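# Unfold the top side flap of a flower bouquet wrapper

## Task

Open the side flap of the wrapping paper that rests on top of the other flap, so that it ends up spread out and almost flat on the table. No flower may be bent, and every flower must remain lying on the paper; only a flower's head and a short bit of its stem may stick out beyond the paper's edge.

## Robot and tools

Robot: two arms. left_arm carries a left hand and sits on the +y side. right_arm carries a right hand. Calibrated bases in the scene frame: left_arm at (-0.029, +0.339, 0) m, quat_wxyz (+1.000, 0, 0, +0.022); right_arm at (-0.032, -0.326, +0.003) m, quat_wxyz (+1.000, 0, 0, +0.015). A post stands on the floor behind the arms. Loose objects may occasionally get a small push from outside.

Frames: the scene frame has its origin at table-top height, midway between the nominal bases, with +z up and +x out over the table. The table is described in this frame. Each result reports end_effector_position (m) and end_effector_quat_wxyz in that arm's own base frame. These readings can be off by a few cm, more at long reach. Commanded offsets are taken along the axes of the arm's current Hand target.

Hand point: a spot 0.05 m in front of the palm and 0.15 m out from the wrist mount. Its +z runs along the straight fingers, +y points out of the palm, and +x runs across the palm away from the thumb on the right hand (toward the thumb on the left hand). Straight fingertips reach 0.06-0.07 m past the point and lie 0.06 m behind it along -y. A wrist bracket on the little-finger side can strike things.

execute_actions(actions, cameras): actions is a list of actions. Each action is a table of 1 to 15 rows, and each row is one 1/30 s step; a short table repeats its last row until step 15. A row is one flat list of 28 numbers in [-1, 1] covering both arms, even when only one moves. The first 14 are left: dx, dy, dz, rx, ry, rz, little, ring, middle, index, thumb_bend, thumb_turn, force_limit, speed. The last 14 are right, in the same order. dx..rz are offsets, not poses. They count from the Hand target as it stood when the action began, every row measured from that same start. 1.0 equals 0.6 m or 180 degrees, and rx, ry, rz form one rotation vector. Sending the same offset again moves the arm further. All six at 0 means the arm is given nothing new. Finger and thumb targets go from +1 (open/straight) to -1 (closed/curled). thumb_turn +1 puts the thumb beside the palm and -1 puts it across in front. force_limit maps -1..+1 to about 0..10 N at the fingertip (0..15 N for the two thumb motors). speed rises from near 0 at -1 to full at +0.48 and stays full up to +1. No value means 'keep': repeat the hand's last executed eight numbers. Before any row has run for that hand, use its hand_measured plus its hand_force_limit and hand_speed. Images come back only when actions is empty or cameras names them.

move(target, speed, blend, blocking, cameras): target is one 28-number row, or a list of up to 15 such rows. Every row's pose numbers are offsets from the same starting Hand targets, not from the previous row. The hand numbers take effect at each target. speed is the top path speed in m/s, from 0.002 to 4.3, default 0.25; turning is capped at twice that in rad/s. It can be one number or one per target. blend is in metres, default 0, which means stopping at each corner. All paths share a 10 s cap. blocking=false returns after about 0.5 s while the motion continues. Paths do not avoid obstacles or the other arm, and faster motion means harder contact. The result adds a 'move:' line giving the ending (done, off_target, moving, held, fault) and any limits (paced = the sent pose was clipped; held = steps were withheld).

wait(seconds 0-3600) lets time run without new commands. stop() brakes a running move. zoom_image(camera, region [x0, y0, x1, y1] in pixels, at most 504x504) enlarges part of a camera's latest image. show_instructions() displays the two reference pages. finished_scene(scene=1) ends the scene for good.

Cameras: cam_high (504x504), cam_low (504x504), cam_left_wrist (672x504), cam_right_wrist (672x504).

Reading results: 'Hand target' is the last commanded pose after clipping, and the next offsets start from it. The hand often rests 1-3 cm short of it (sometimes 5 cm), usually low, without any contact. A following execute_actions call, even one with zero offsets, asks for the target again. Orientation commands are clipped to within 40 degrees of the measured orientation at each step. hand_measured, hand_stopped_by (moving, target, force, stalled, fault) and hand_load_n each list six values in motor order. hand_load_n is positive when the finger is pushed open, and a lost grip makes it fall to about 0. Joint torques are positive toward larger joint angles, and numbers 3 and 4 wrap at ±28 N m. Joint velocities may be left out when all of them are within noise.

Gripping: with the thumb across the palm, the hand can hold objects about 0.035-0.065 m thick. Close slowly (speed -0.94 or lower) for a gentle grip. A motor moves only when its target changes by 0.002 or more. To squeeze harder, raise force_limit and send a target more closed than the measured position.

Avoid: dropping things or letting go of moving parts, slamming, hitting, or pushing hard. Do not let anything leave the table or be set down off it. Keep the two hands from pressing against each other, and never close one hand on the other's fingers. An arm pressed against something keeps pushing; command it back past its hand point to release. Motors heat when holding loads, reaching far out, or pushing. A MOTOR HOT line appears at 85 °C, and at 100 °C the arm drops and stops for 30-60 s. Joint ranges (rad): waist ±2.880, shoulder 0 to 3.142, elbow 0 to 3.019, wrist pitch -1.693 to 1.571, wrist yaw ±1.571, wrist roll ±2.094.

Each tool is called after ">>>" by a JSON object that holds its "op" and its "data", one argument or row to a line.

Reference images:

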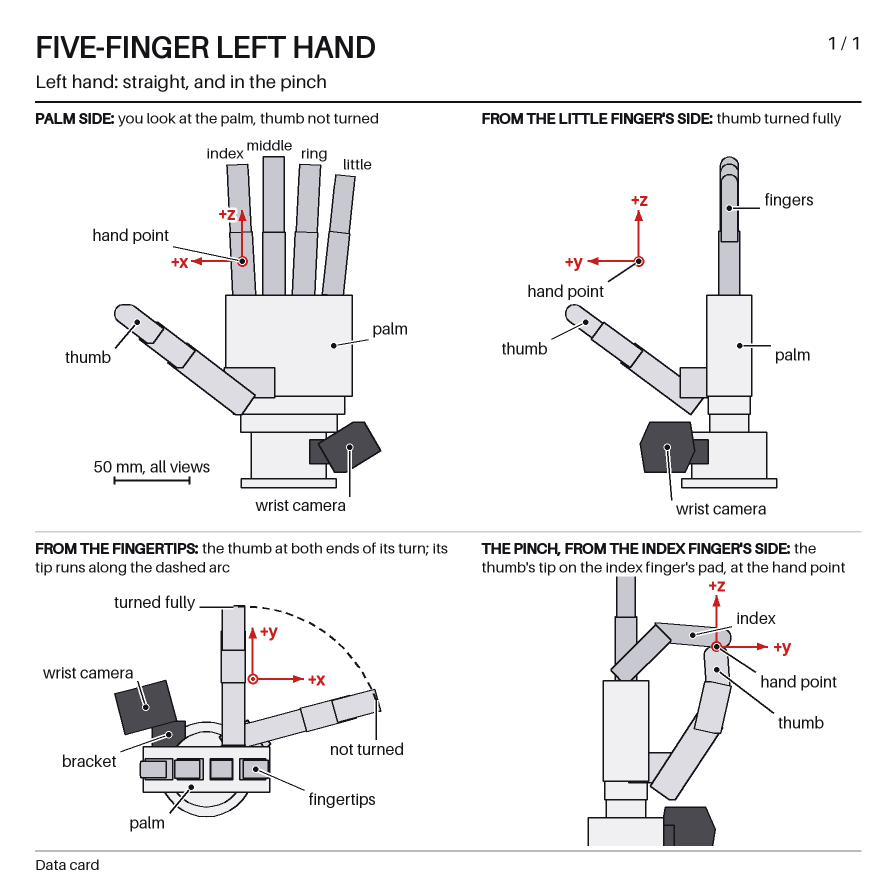

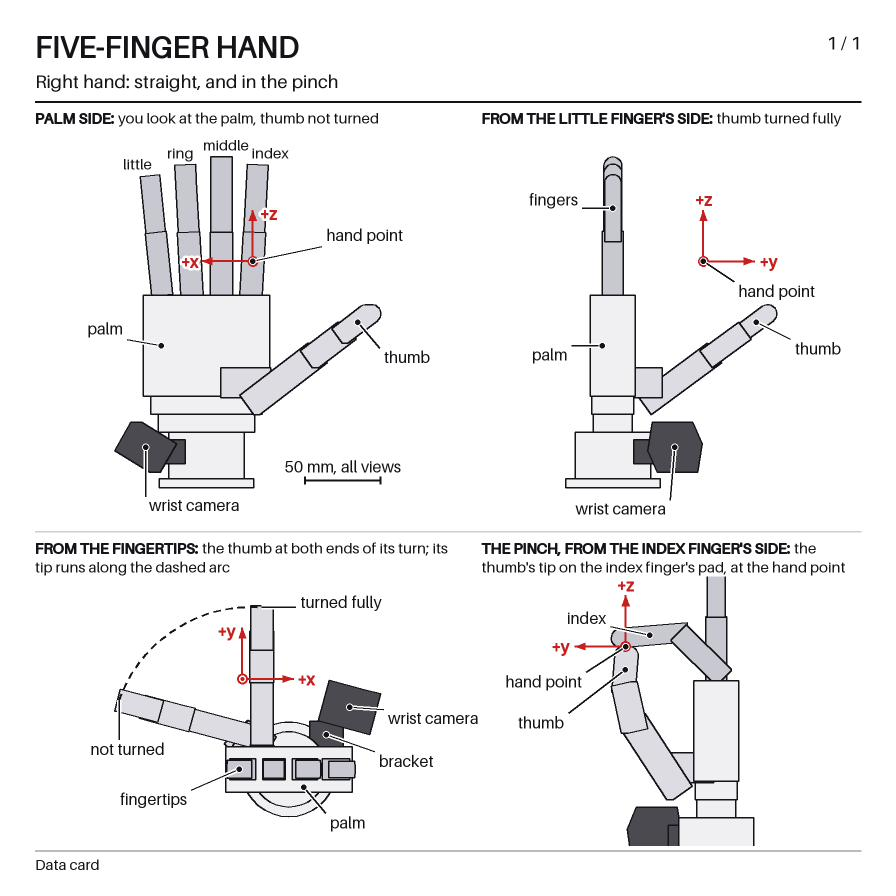

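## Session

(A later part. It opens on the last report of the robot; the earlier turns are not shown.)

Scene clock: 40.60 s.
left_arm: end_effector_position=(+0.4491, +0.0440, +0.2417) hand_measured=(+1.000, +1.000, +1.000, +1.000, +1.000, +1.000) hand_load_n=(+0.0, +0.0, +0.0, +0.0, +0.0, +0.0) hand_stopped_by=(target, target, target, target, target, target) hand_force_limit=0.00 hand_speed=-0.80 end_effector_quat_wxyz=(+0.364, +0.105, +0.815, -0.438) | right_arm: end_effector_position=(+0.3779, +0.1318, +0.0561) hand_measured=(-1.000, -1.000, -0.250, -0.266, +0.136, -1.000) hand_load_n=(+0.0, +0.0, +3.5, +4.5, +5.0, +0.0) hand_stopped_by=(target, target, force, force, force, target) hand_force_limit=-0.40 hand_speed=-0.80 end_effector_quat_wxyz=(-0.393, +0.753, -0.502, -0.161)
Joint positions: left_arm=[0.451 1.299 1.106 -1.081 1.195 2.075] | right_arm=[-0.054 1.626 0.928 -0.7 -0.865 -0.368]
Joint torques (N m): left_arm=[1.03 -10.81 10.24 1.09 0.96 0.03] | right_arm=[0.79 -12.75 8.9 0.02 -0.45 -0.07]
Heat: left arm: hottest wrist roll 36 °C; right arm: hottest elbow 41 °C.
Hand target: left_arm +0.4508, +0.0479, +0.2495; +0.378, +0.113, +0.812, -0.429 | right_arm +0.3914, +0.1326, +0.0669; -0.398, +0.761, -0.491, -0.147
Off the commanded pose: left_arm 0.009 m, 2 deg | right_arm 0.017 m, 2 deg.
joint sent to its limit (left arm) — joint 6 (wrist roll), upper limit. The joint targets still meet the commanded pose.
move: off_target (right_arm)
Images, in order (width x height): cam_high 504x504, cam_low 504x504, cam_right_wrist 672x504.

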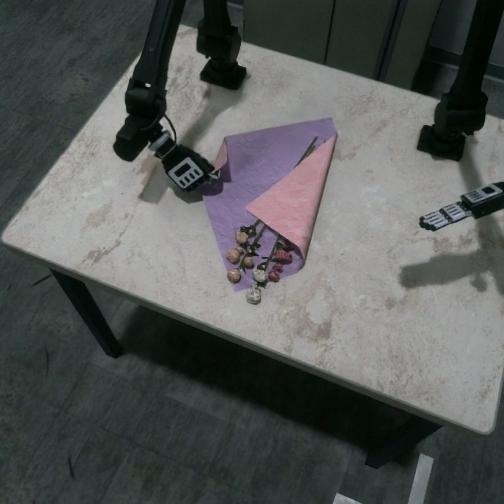

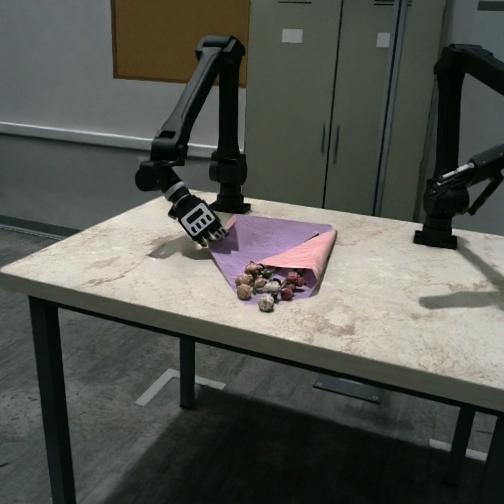

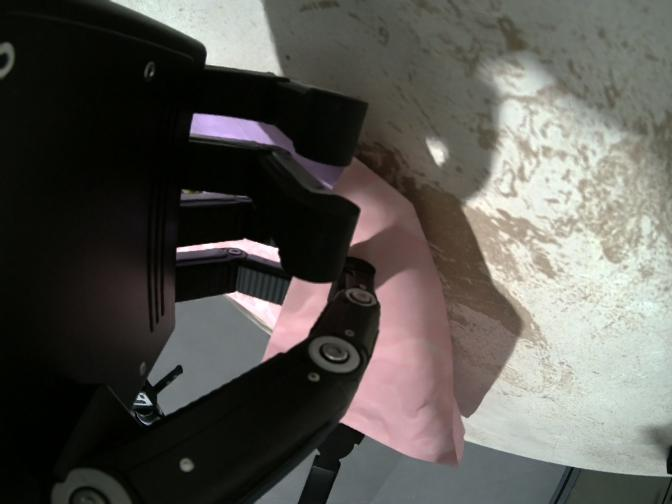

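>>> {"op": "move", "data": {
  "target": [
    [0,0,0,0,0,0,1,1,1,1,1,1,0,-0.8,0.0123,0.0092,0.0128,-0.0667,0.089,0,-1,-1,-0.5,-0.5,0.0,-1,-0.4,-0.8]
  ],
  "speed": 0.12,
  "cameras": ["cam_low","cam_right_wrist","cam_high"]
}}

>>> {"op": "zoom_image", "data": {
  "camera": "cam_low",
  "region": [180, 190, 350, 310]
}}

Scene clock: 43.47 s.
left_arm: end_effector_position=(+0.4491, +0.0440, +0.2417) hand_measured=(+1.000, +1.000, +1.000, +1.000, +1.000, +1.000) hand_load_n=(+0.0, +0.0, +0.0, -0.5, +0.0, +0.0) hand_stopped_by=(target, target, target, target, target, target) hand_force_limit=0.00 hand_speed=-0.80 end_effector_quat_wxyz=(+0.364, +0.105, +0.815, -0.438) | right_arm: end_effector_position=(+0.3772, +0.1299, +0.0427) hand_measured=(-1.000, -1.000, -0.250, -0.266, +0.136, -1.000) hand_load_n=(+0.0, +0.0, +3.5, +4.5, +4.5, +0.0) hand_stopped_by=(target, target, force, force, force, target) hand_force_limit=-0.40 hand_speed=-0.80 end_effector_quat_wxyz=(-0.239, +0.809, -0.527, -0.103)
Joint positions: left_arm=[0.451 1.299 1.106 -1.081 1.195 2.075] | right_arm=[0.069 1.612 1.004 -0.826 -0.51 -0.312]
Joint torques (N m): left_arm=[0.97 -10.81 10.24 1.1 0.96 0.03] | right_arm=[0.73 -12.92 9.37 0.01 -0.2 0.1]
Heat: left arm: hottest wrist roll 36 °C; right arm: hottest elbow 41 °C.
Hand target: left_arm +0.4508, +0.0479, +0.2495; +0.378, +0.113, +0.812, -0.429 | right_arm +0.3914, +0.1326, +0.0549; -0.245, +0.811, -0.524, -0.090
Off the commanded pose: left_arm 0.009 m, 2 deg | right_arm 0.019 m, 2 deg.
joint sent to its limit (left arm) — joint 6 (wrist roll), upper limit. The joint targets still meet the commanded pose.
move: off_target (right_arm)
Images, in order (width x height): cam_high 504x504, cam_low 504x504, cam_right_wrist 672x504.

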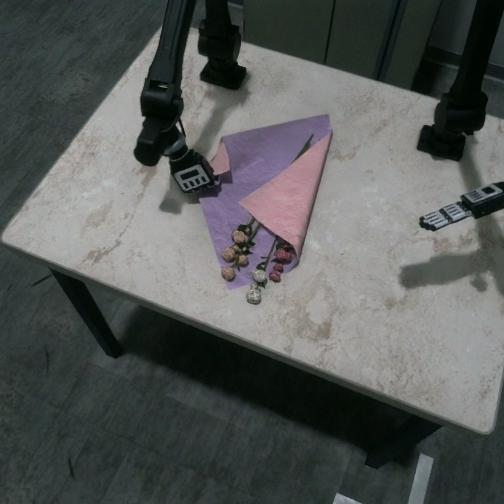

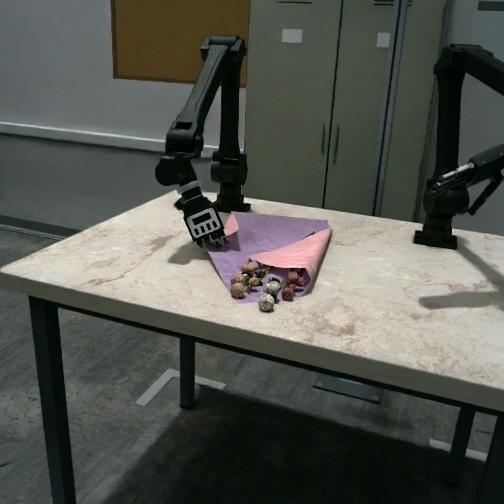

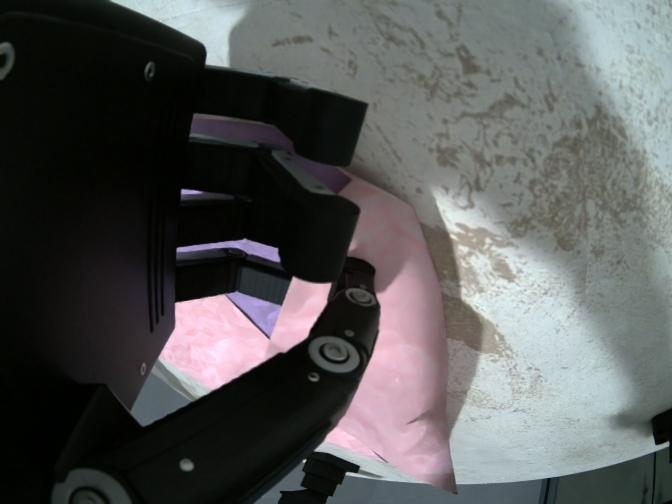

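Scaled by 2.965 from the camera's image (finer frame: 720x720).

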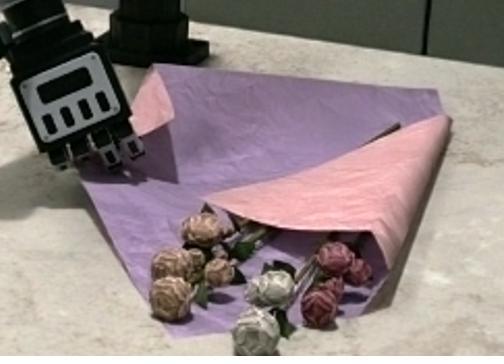

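>>> {"op": "move", "data": {
  "target": [
    [0,0,0,0,0,0,1,1,1,1,1,1,0,-0.8,0,0,0,0,0,0,-1,-1,-0.5,-0.5,0.6,-1,-0.4,-0.6]
  ],
  "cameras": ["cam_low","cam_right_wrist","cam_high"]
}}

>>> {"op": "zoom_image", "data": {
  "camera": "cam_low",
  "region": [180, 190, 350, 310]
}}

Scene clock: 44.67 s.
left_arm: end_effector_position=(+0.4491, +0.0440, +0.2417) hand_measured=(+1.000, +1.000, +1.000, +1.000, +1.000, +1.000) hand_load_n=(+0.0, +0.0, +0.0, +0.0, +0.0, +0.0) hand_stopped_by=(target, target, target, target, target, target) hand_force_limit=0.00 hand_speed=-0.80 end_effector_quat_wxyz=(+0.364, +0.105, +0.815, -0.438) | right_arm: end_effector_position=(+0.3773, +0.1294, +0.0426) hand_measured=(-1.000, -1.000, -0.250, -0.266, +0.600, -1.000) hand_load_n=(+0.0, +0.0, +0.0, +0.0, +0.0, -0.5) hand_stopped_by=(target, target, force, force, target, target) hand_force_limit=-0.40 hand_speed=-0.60 end_effector_quat_wxyz=(-0.238, +0.809, -0.527, -0.102)
Joint positions: left_arm=[0.451 1.299 1.106 -1.081 1.195 2.075] | right_arm=[0.069 1.612 1.005 -0.826 -0.507 -0.312]
Joint torques (N m): left_arm=[0.97 -10.81 10.25 1.1 0.95 0.03] | right_arm=[0.67 -12.92 9.37 0.01 -0.3 0.09]
Heat: left arm: hottest wrist roll 36 °C; right arm: hottest elbow 41 °C.
Hand target: left_arm +0.4508, +0.0479, +0.2495; +0.378, +0.113, +0.812, -0.429 | right_arm +0.3914, +0.1326, +0.0550; -0.244, +0.811, -0.524, -0.090
Off the commanded pose: left_arm 0.009 m, 2 deg | right_arm 0.019 m, 2 deg.
joint sent to its limit (left arm) — joint 6 (wrist roll), upper limit. The joint targets still meet the commanded pose.
move: done
Images, in order (width x height): cam_high 504x504, cam_low 504x504, cam_right_wrist 672x504.

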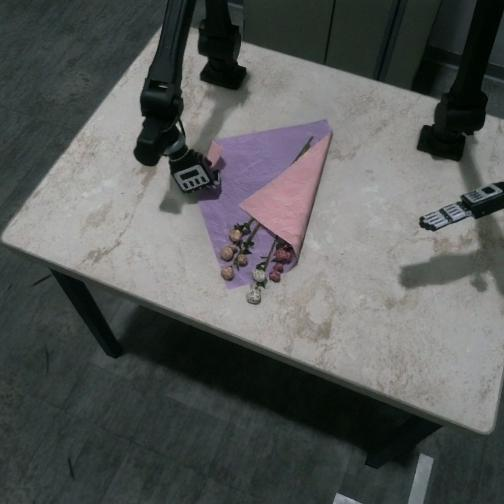

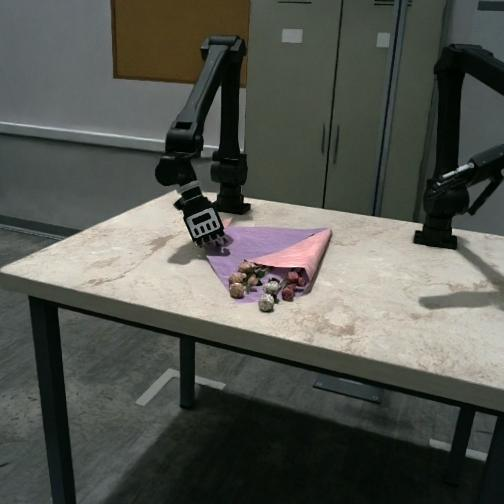

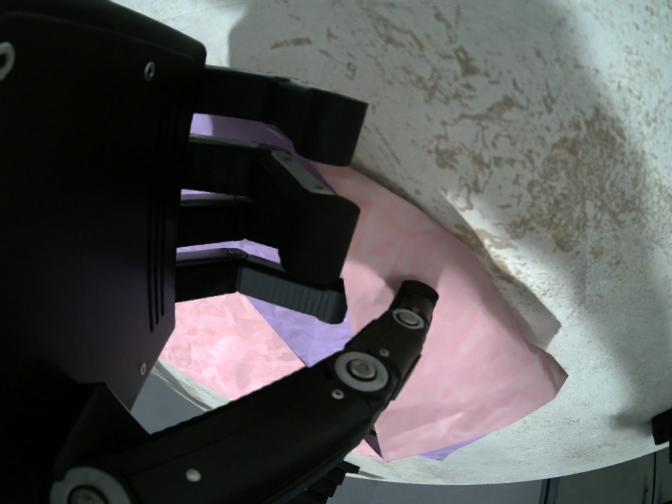

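Scaled by 2.965 from the camera's image (finer frame: 720x720).

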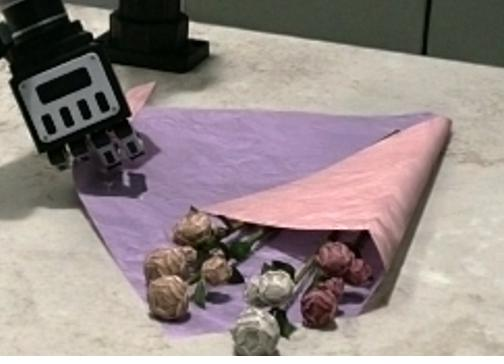

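>>> {"op": "move", "data": {
  "target": [
    [0,0,0,0,0,0,1,1,1,1,1,1,0,-0.8,0,0,0,0,0,0,-1,-1,-0.5,-0.5,1,-1,-0.4,-0.6],
    [0,0,0,0,0,0,1,1,1,1,1,1,0,-0.8,0,0,0,0,0,0,-1,-1,-0.5,-0.5,1,1,-0.4,-0.6]
  ],
  "cameras": ["cam_low","cam_right_wrist","cam_high"]
}}

>>> {"op": "zoom_image", "data": {
  "camera": "cam_low",
  "region": [180, 190, 350, 310]
}}

>>> {"op": "zoom_image", "data": {
  "camera": "cam_high",
  "region": [150, 90, 350, 310]
}}

Scene clock: 49.23 s.
left_arm: end_effector_position=(+0.4491, +0.0440, +0.2417) hand_measured=(+1.000, +1.000, +1.000, +1.000, +1.000, +1.000) hand_load_n=(+0.0, +0.0, +0.0, +0.0, +0.0, +0.0) hand_stopped_by=(target, target, target, target, target, target) hand_force_limit=0.00 hand_speed=-0.80 end_effector_quat_wxyz=(+0.364, +0.105, +0.815, -0.438) | right_arm: end_effector_position=(+0.3773, +0.1294, +0.0425) hand_measured=(-1.000, -1.000, -0.250, -0.266, +1.000, +1.000) hand_load_n=(+0.0, +0.0, +0.5, +0.0, +0.0, +0.0) hand_stopped_by=(target, target, force, force, target, target) hand_force_limit=-0.40 hand_speed=-0.60 end_effector_quat_wxyz=(-0.237, +0.809, -0.528, -0.102)
Joint positions: left_arm=[0.451 1.299 1.106 -1.081 1.195 2.075] | right_arm=[0.069 1.612 1.005 -0.826 -0.506 -0.312]
Joint torques (N m): left_arm=[1.03 -10.75 10.24 1.07 0.96 0.02] | right_arm=[0.67 -12.92 9.37 0.01 -0.32 0.09]
Heat: left arm: hottest wrist roll 36 °C; right arm: hottest elbow 41 °C.
Hand target: left_arm +0.4508, +0.0479, +0.2495; +0.378, +0.113, +0.812, -0.429 | right_arm +0.3914, +0.1326, +0.0550; -0.244, +0.811, -0.524, -0.090
Off the commanded pose: left_arm 0.009 m, 2 deg | right_arm 0.019 m, 2 deg.
joint sent to its limit (left arm) — joint 6 (wrist roll), upper limit. The joint targets still meet the commanded pose.
move: done; target 2's new numbers were sent with right_arm's hand 0.019 m and 2 deg from that target
Images, in order (width x height): cam_high 504x504, cam_low 504x504, cam_right_wrist 672x504.

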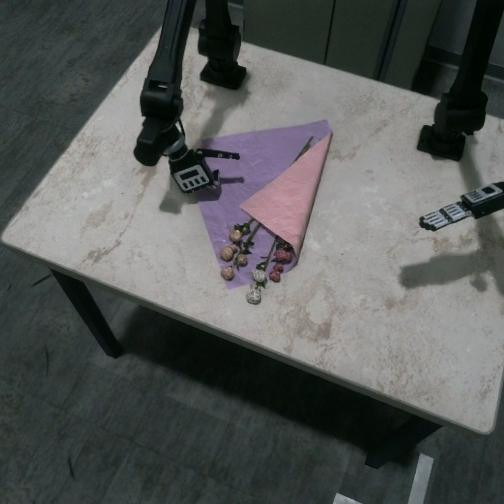

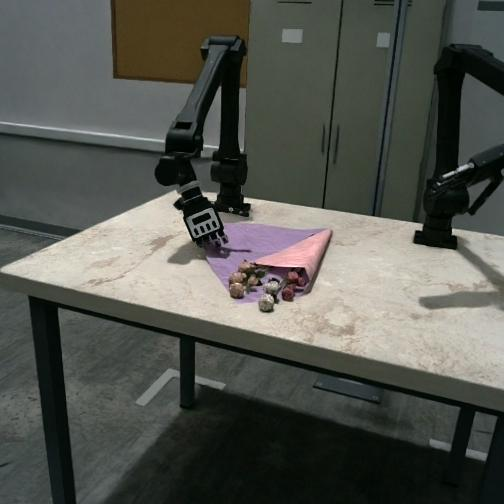

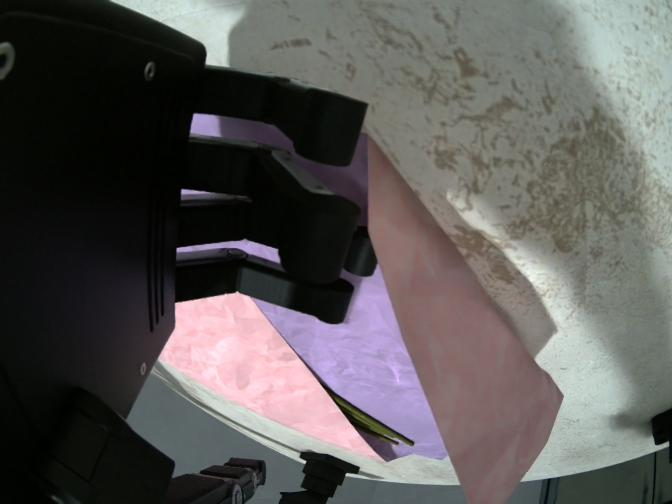

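Scaled by 2.965 from the camera's image (finer frame: 720x720).

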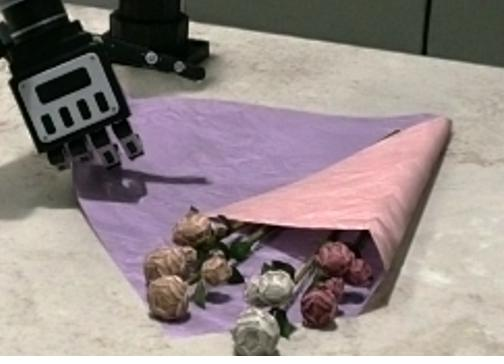

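Scaled by 2.291 from the camera's image (finer frame: 720x720).

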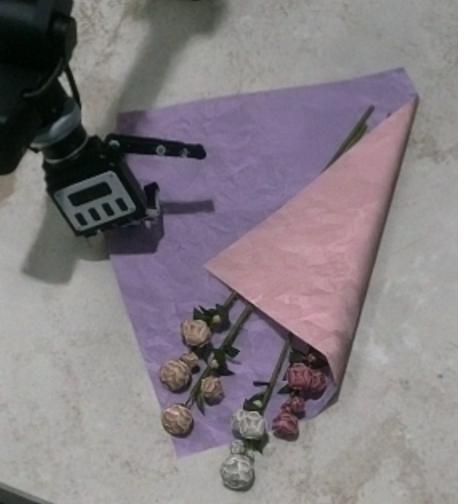

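>>> {"op": "move", "data": {
  "target": [
    [0,0,0,0,0,0,1,1,1,1,1,1,0,-0.8,0.0477,0.0357,-0.0635,-0.05,0.0667,0,-1,-1,-0.5,-0.5,1,1,-0.4,-0.6]
  ],
  "speed": 0.1,
  "cameras": ["cam_low","cam_right_wrist","cam_high"]
}}

>>> {"op": "zoom_image", "data": {
  "camera": "cam_low",
  "region": [160, 190, 340, 320]
}}

>>> {"op": "zoom_image", "data": {
  "camera": "cam_high",
  "region": [150, 90, 350, 310]
}}

Scene clock: 51.33 s.
left_arm: end_effector_position=(+0.4491, +0.0440, +0.2417) hand_measured=(+1.000, +1.000, +1.000, +1.000, +1.000, +1.000) hand_load_n=(+0.0, +0.0, +0.0, +0.0, +0.0, +0.0) hand_stopped_by=(target, target, target, target, target, target) hand_force_limit=0.00 hand_speed=-0.80 end_effector_quat_wxyz=(+0.364, +0.105, +0.815, -0.438) | right_arm: end_effector_position=(+0.3648, +0.0833, +0.0544) hand_measured=(-1.000, -1.000, -0.250, -0.266, +1.000, +1.000) hand_load_n=(+0.0, +0.0, +0.0, +0.0, +0.0, +0.0) hand_stopped_by=(target, target, force, force, target, target) hand_force_limit=-0.40 hand_speed=-0.60 end_effector_quat_wxyz=(-0.114, +0.829, -0.544, -0.063)
Joint positions: left_arm=[0.451 1.299 1.106 -1.081 1.195 2.075] | right_arm=[0.069 1.589 1.062 -1.007 -0.258 -0.336]
Joint torques (N m): left_arm=[0.97 -10.81 10.24 1.11 0.96 0.02] | right_arm=[0.32 -13.39 9.78 -0.16 -0.11 -0.05]
Heat: left arm: hottest wrist roll 36 °C; right arm: hottest elbow 41 °C.
Hand target: left_arm +0.4508, +0.0479, +0.2495; +0.378, +0.113, +0.812, -0.429 | right_arm +0.3806, +0.0838, +0.0699; -0.124, +0.833, -0.538, -0.046
Off the commanded pose: left_arm 0.009 m, 2 deg | right_arm 0.022 m, 2 deg.
joint sent to its limit (left arm) — joint 6 (wrist roll), upper limit. The joint targets still meet the commanded pose.
move: off_target (right_arm)
Images, in order (width x height): cam_high 504x504, cam_low 504x504, cam_right_wrist 672x504.

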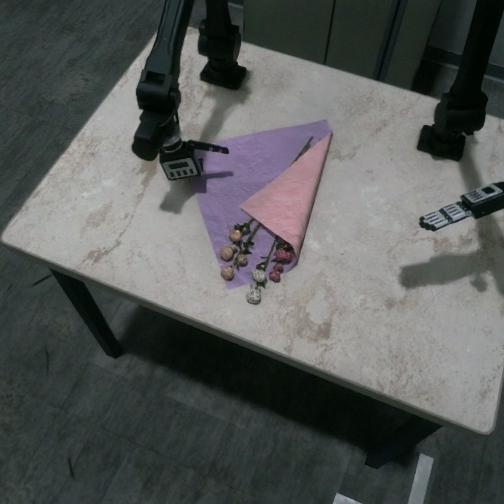

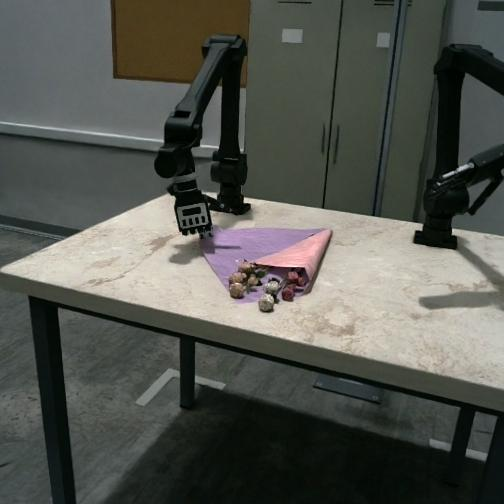

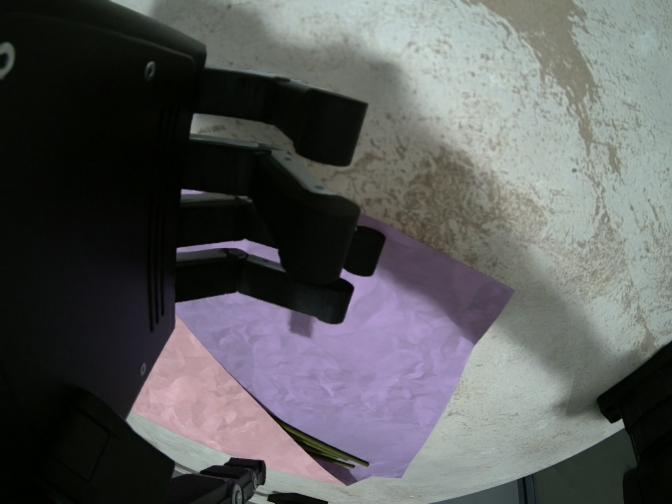

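Scaled by 2.800 from the camera's image (finer frame: 720x720).

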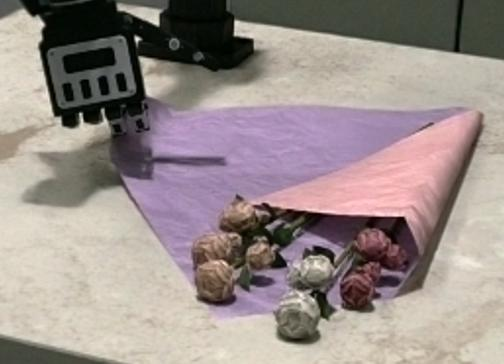

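Scaled by 2.291 from the camera's image (finer frame: 720x720).

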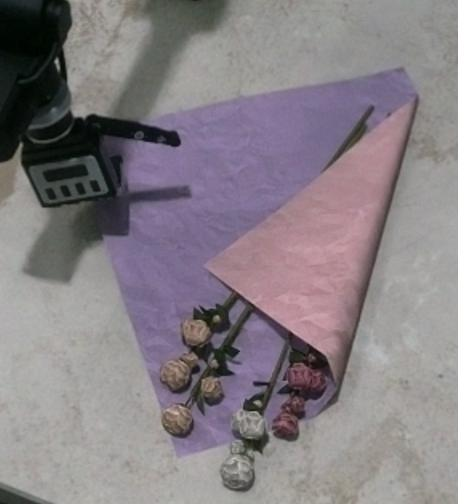

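>>> {"op": "move", "data": {
  "target": [
    [0,0,0,0,0,0,1,1,1,1,1,1,0,-0.8,-0.0525,-0.0393,-0.2417,0,0,0,-1,-1,-0.5,-0.5,1,1,-0.4,-0.6]
  ],
  "speed": 0.15,
  "cameras": ["cam_low","cam_right_wrist","cam_high"]
}}

>>> {"op": "zoom_image", "data": {
  "camera": "cam_low",
  "region": [160, 190, 340, 320]
}}

>>> {"op": "zoom_image", "data": {
  "camera": "cam_high",
  "region": [150, 90, 350, 310]
}}

Scene clock: 53.17 s.
left_arm: end_effector_position=(+0.4491, +0.0440, +0.2417) hand_measured=(+1.000, +1.000, +1.000, +1.000, +1.000, +1.000) hand_load_n=(+0.0, +0.0, +0.0, +0.0, +0.0, +0.0) hand_stopped_by=(target, target, target, target, target, target) hand_force_limit=0.00 hand_speed=-0.80 end_effector_quat_wxyz=(+0.364, +0.105, +0.815, -0.438) | right_arm: end_effector_position=(+0.3702, +0.0835, +0.2052) hand_measured=(-1.000, -1.000, -0.250, -0.266, +1.000, +1.000) hand_load_n=(+0.0, +0.0, +0.0, +0.0, +0.0, +0.0) hand_stopped_by=(target, target, force, force, target, target) hand_force_limit=-0.40 hand_speed=-0.60 end_effector_quat_wxyz=(-0.116, +0.829, -0.543, -0.060)
Joint positions: left_arm=[0.451 1.299 1.106 -1.081 1.195 2.075] | right_arm=[0.069 1.47 1.347 -1.404 -0.258 -0.336]
Joint torques (N m): left_arm=[0.97 -10.81 10.24 1.1 0.96 0.03] | right_arm=[0.32 -11.99 11.06 -0.16 -0.12 -0.05]
Heat: left arm: hottest wrist roll 36 °C; right arm: hottest elbow 41 °C.
Hand target: left_arm +0.4508, +0.0479, +0.2495; +0.378, +0.113, +0.812, -0.429 | right_arm +0.3804, +0.0837, +0.2201; -0.124, +0.833, -0.538, -0.046
Off the commanded pose: left_arm 0.009 m, 2 deg | right_arm 0.018 m, 2 deg.
joint sent to its limit (left arm) — joint 6 (wrist roll), upper limit. The joint targets still meet the commanded pose.
move: off_target (right_arm)
Images, in order (width x height): cam_high 504x504, cam_low 504x504, cam_right_wrist 672x504.

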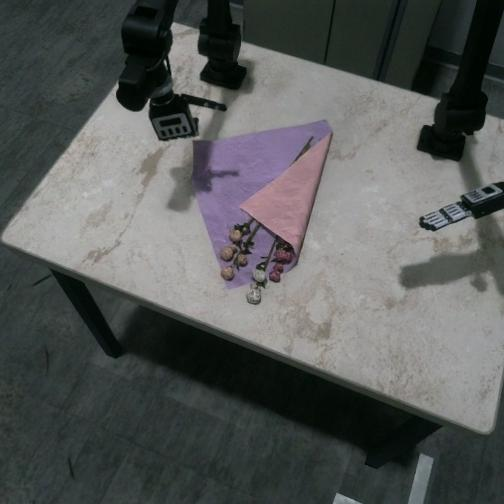

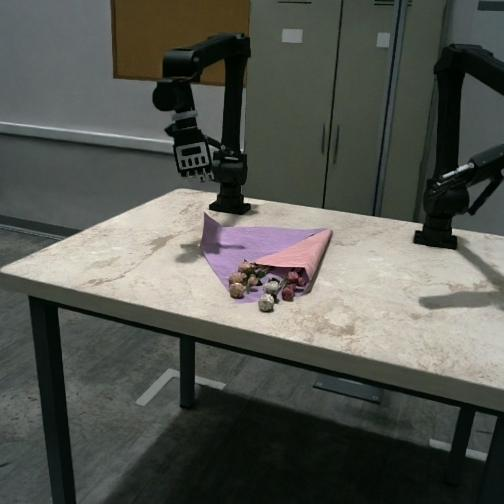

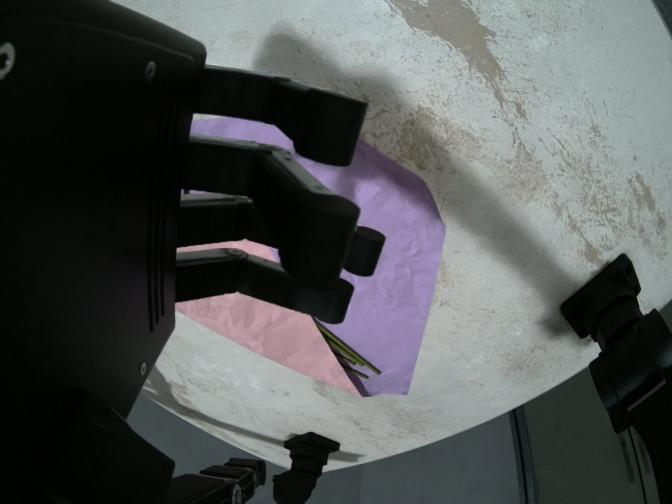

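Scaled by 2.800 from the camera's image (finer frame: 720x720).

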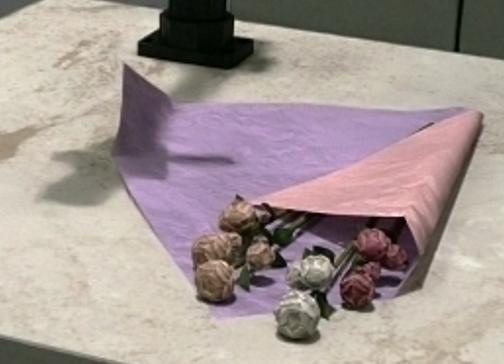

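Scaled by 2.291 from the camera's image (finer frame: 720x720).

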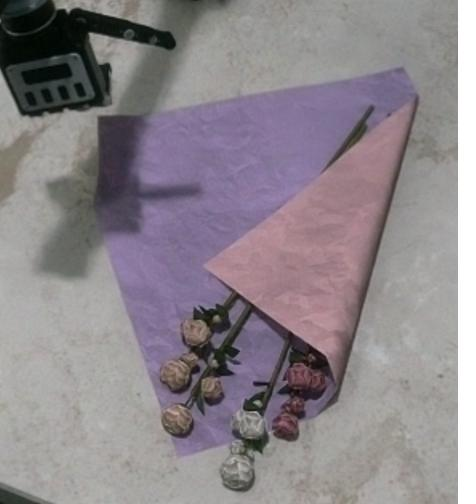

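>>> {"op": "zoom_image", "data": {
  "camera": "cam_right_wrist",
  "region": [180, 80, 500, 420]
}}

>>> {"op": "zoom_image", "data": {
  "camera": "cam_low",
  "region": [190, 200, 260, 270]
}}

Scaled by 1.482 from the camera's image (finer frame: 960x720).

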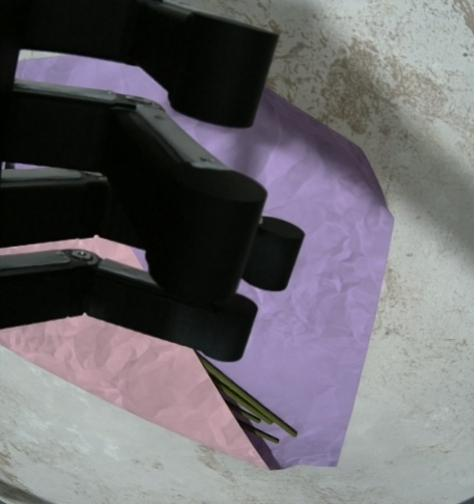

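Scaled by 7.200 from the camera's image (finer frame: 720x720).

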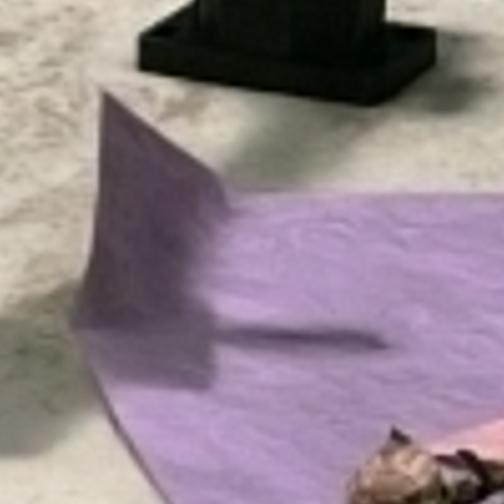

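>>> {"op": "move", "data": {
  "target": [
    [0,0,0,0,0,0,1,1,1,1,1,1,0,-0.8,-0.1343,0.028,0.1803,-0.0765,0.0418,-0.2717,-1,-1,-1,-1,1,1,0,-0.4]
  ],
  "speed": 0.2,
  "cameras": ["cam_low","cam_right_wrist","cam_high"]
}}

>>> {"op": "zoom_image", "data": {
  "camera": "cam_right_wrist",
  "region": [180, 40, 600, 440]
}}

Scene clock: 57.33 s.
left_arm: end_effector_position=(+0.4491, +0.0440, +0.2417) hand_measured=(+1.000, +1.000, +1.000, +1.000, +1.000, +1.000) hand_load_n=(+0.0, +0.0, +0.0, +0.0, +0.0, +0.0) hand_stopped_by=(target, target, target, target, target, target) hand_force_limit=0.00 hand_speed=-0.80 end_effector_quat_wxyz=(+0.364, +0.105, +0.815, -0.438) | right_arm: end_effector_position=(+0.3359, +0.1744, +0.1354) hand_measured=(-1.000, -1.000, -1.000, -1.000, +1.000, +1.000) hand_load_n=(+0.0, +0.5, +0.0, +0.0, -0.5, +0.0) hand_stopped_by=(target, target, target, target, target, target) hand_force_limit=0.00 hand_speed=-0.40 end_effector_quat_wxyz=(-0.002, +0.989, -0.150, +0.000)
Joint positions: left_arm=[0.451 1.299 1.106 -1.081 1.195 2.075] | right_arm=[0.526 1.535 1.249 -1.283 -0.003 -0.744]
Joint torques (N m): left_arm=[0.97 -10.81 10.24 1.09 0.96 0.03] | right_arm=[0.56 -11.46 7.25 0.65 0.11 -0.07]
Heat: left arm: hottest wrist roll 36 °C; right arm: hottest elbow 42 °C.
Hand target: left_arm +0.4508, +0.0479, +0.2495; +0.378, +0.113, +0.812, -0.429 | right_arm +0.3378, +0.1761, +0.1301; +0.000, +0.990, -0.143, +0.001
Off the commanded pose: left_arm 0.009 m, 2 deg | right_arm 0.006 m, 1 deg.
joint sent to its limit (left arm) — joint 6 (wrist roll), upper limit. The joint targets still meet the commanded pose.
move: done
Images, in order (width x height): cam_high 504x504, cam_low 504x504, cam_right_wrist 672x504.

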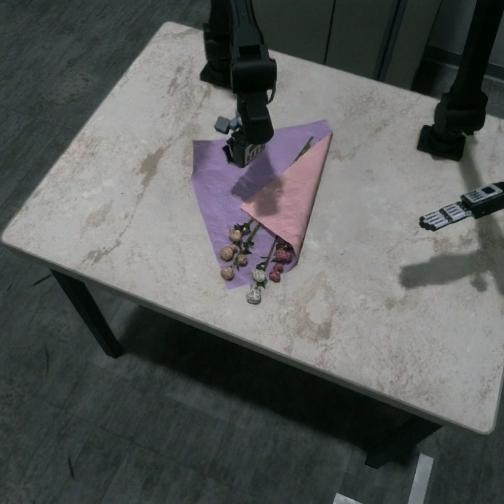

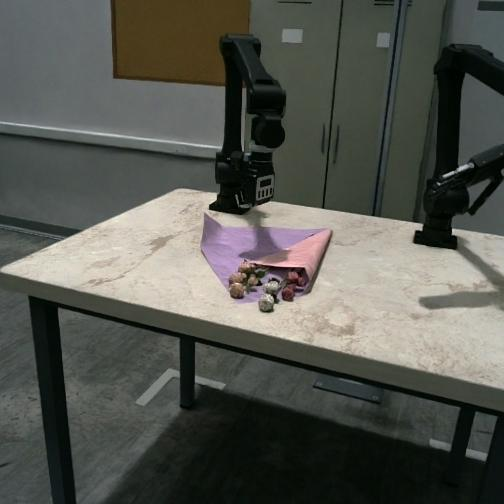

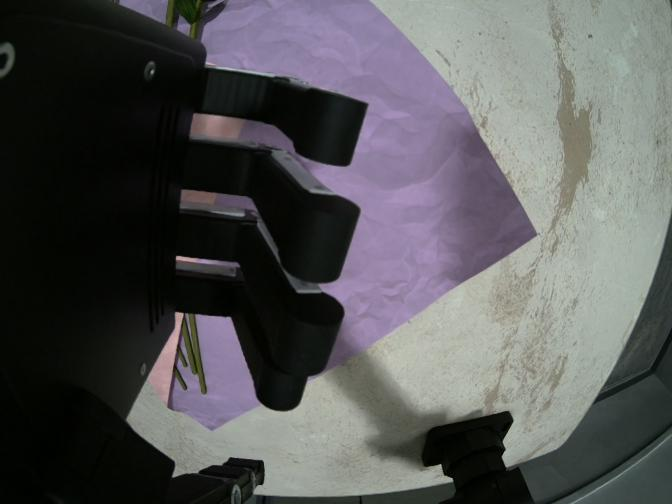

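Scaled by 1.200 from the camera's image (finer frame: 960x720).

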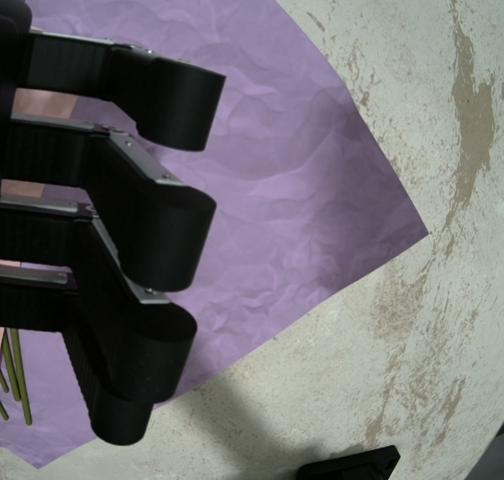

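>>> {"op": "move", "data": {
  "target": [
    [0,0,0,0,0,0,1,1,1,1,1,1,0,-0.8,-0.0398,0.0795,0.1667,0,0,0,-1,-1,-1,-1,1,1,0,-0.4],
    [0,0,0,0,0,0,1,1,1,1,1,1,0,-0.8,-0.0242,0.205,0.1667,0,0,0,-1,-1,-1,-1,1,1,0,-0.4]
  ],
  "speed": 0.12,
  "cameras": ["cam_low","cam_right_wrist","cam_high"]
}}

>>> {"op": "zoom_image", "data": {
  "camera": "cam_low",
  "region": [160, 190, 340, 320]
}}

Scene clock: 60.80 s.
left_arm: end_effector_position=(+0.4491, +0.0440, +0.2417) hand_measured=(+1.000, +1.000, +1.000, +1.000, +1.000, +1.000) hand_load_n=(+0.0, +0.0, +0.0, +0.0, +0.0, -0.5) hand_stopped_by=(target, target, target, target, target, target) hand_force_limit=0.00 hand_speed=-0.80 end_effector_quat_wxyz=(+0.364, +0.105, +0.815, -0.438) | right_arm: end_effector_position=(+0.2856, +0.0642, +0.0288) hand_measured=(-1.000, -1.000, -1.000, -1.000, +1.000, +1.000) hand_load_n=(+0.0, +0.0, +0.0, +0.5, +0.0, +0.0) hand_stopped_by=(target, target, target, target, target, target) hand_force_limit=0.00 hand_speed=-0.40 end_effector_quat_wxyz=(+0.004, +0.990, -0.144, -0.009)
Joint positions: left_arm=[0.451 1.299 1.106 -1.081 1.195 2.075] | right_arm=[0.329 1.449 0.839 -0.98 0 -0.953]
Joint torques (N m): left_arm=[1.03 -10.81 10.25 1.09 0.96 0.02] | right_arm=[-0.56 -10.34 6.05 0.65 0 -0.07]
Heat: left arm: hottest wrist roll 36 °C; right arm: hottest elbow 42 °C.
Hand target: left_arm +0.4508, +0.0479, +0.2495; +0.378, +0.113, +0.812, -0.429 | right_arm +0.2890, +0.0623, +0.0300; +0.000, +0.990, -0.143, +0.000
Off the commanded pose: left_arm 0.009 m, 2 deg | right_arm 0.004 m, 1 deg.
joint sent to its limit (left arm) — joint 6 (wrist roll), upper limit. The joint targets still meet the commanded pose.
move: done
Images, in order (width x height): cam_high 504x504, cam_low 504x504, cam_right_wrist 672x504.

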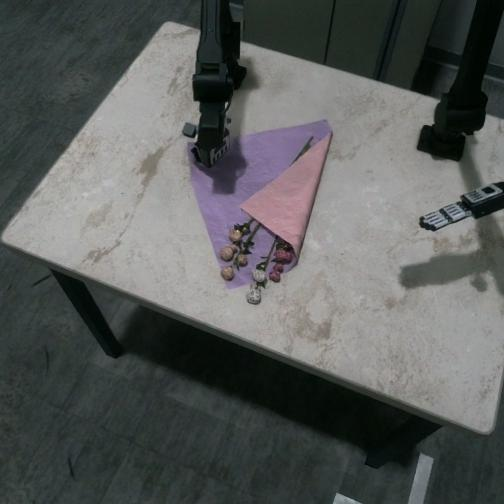

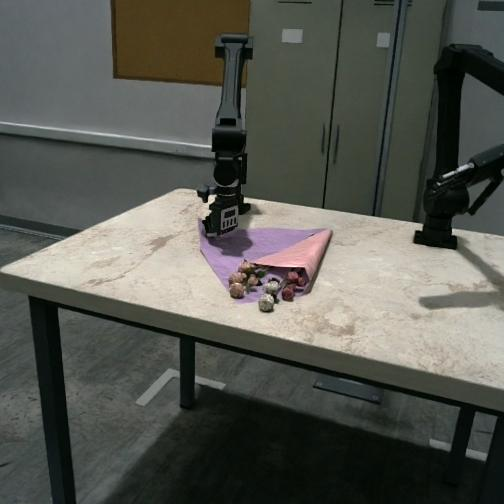

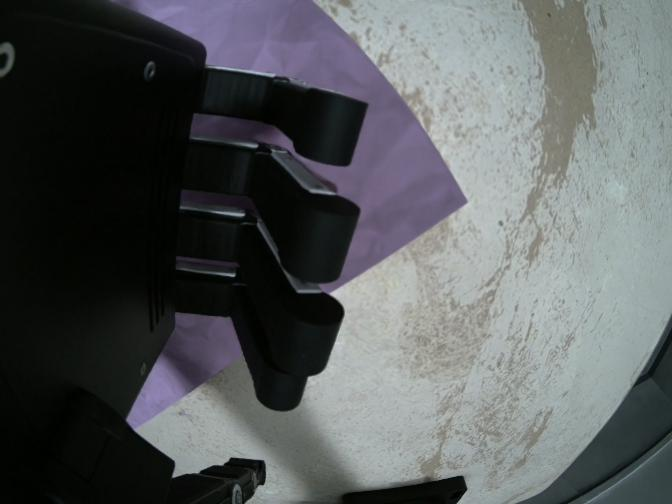

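Scaled by 2.800 from the camera's image (finer frame: 720x720).

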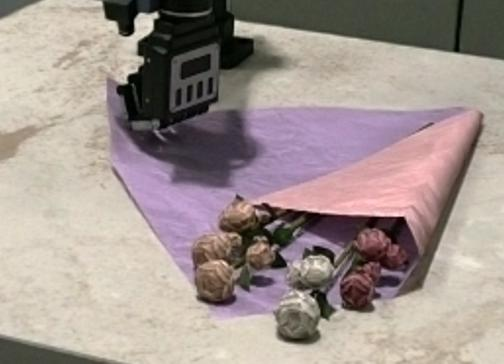

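>>> {"op": "move", "data": {
  "target": [
    [0,0,0,0,0,0,1,1,1,1,1,1,0,-0.8,0.0167,0.05,0,0,0,0,-1,-1,-1,-1,1,1,0,-0.4],
    [0,0,0,0,0,0,1,1,1,1,1,1,0,-0.8,0.0167,0.05,0.045,0,0,0,-1,-1,-1,-1,1,1,0,-0.4]
  ],
  "speed": 0.06,
  "cameras": ["cam_low","cam_right_wrist","cam_high"]
}}

>>> {"op": "zoom_image", "data": {
  "camera": "cam_low",
  "region": [160, 190, 340, 320]
}}

Scene clock: 62.97 s.
left_arm: end_effector_position=(+0.4491, +0.0440, +0.2417) hand_measured=(+1.000, +1.000, +1.000, +1.000, +1.000, +1.000) hand_load_n=(+0.0, +0.0, +0.0, +0.0, +0.0, +0.0) hand_stopped_by=(target, target, target, target, target, target) hand_force_limit=0.00 hand_speed=-0.80 end_effector_quat_wxyz=(+0.364, +0.105, +0.815, -0.438) | right_arm: end_effector_position=(+0.2885, +0.0330, +0.0068) hand_measured=(-1.000, -1.000, -1.000, -1.000, +1.000, +1.000) hand_load_n=(+0.0, +0.0, +0.0, +0.0, +0.0, +0.0) hand_stopped_by=(target, target, target, target, target, target) hand_force_limit=0.00 hand_speed=-0.40 end_effector_quat_wxyz=(+0.000, +0.990, -0.143, +0.000)
Joint positions: left_arm=[0.451 1.299 1.106 -1.081 1.195 2.075] | right_arm=[0.241 1.46 0.782 -0.893 0 -1.042]
Joint torques (N m): left_arm=[0.97 -10.81 10.25 1.07 0.96 0.03] | right_arm=[-0.56 -8.29 5.9 0.66 -0.01 -0.07]
Heat: left arm: hottest elbow 36 °C; right arm: hottest elbow 42 °C.
Hand target: left_arm +0.4508, +0.0479, +0.2495; +0.378, +0.113, +0.812, -0.429 | right_arm +0.2901, +0.0306, +0.0030; +0.000, +0.990, -0.143, +0.000
Off the commanded pose: left_arm 0.009 m, 2 deg | right_arm 0.005 m, 0 deg.
joint sent to its limit (left arm) — joint 6 (wrist roll), upper limit. The joint targets still meet the commanded pose.
move: done
Images, in order (width x height): cam_high 504x504, cam_low 504x504, cam_right_wrist 672x504.

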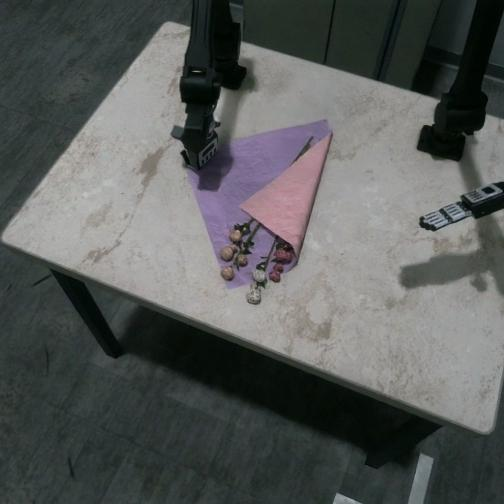

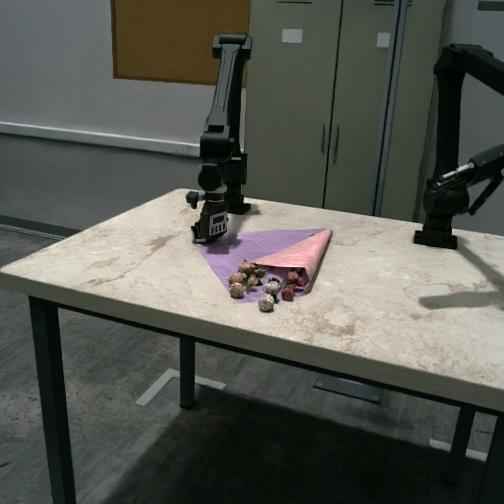

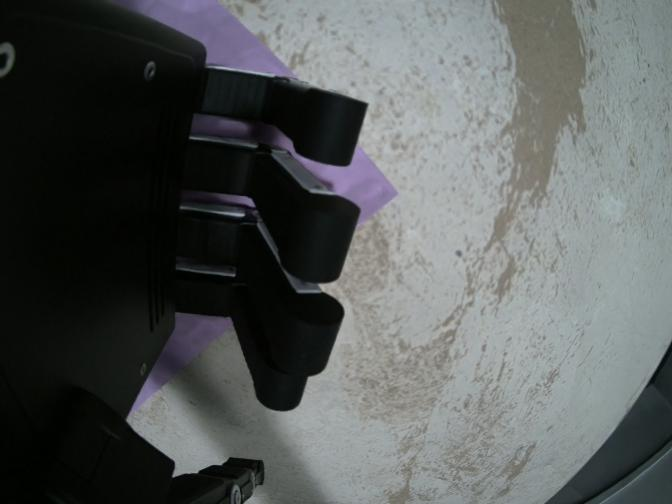

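Scaled by 2.800 from the camera's image (finer frame: 720x720).

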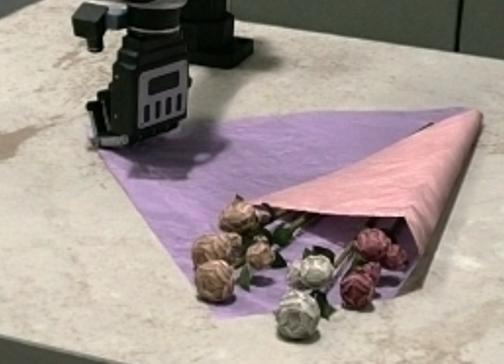

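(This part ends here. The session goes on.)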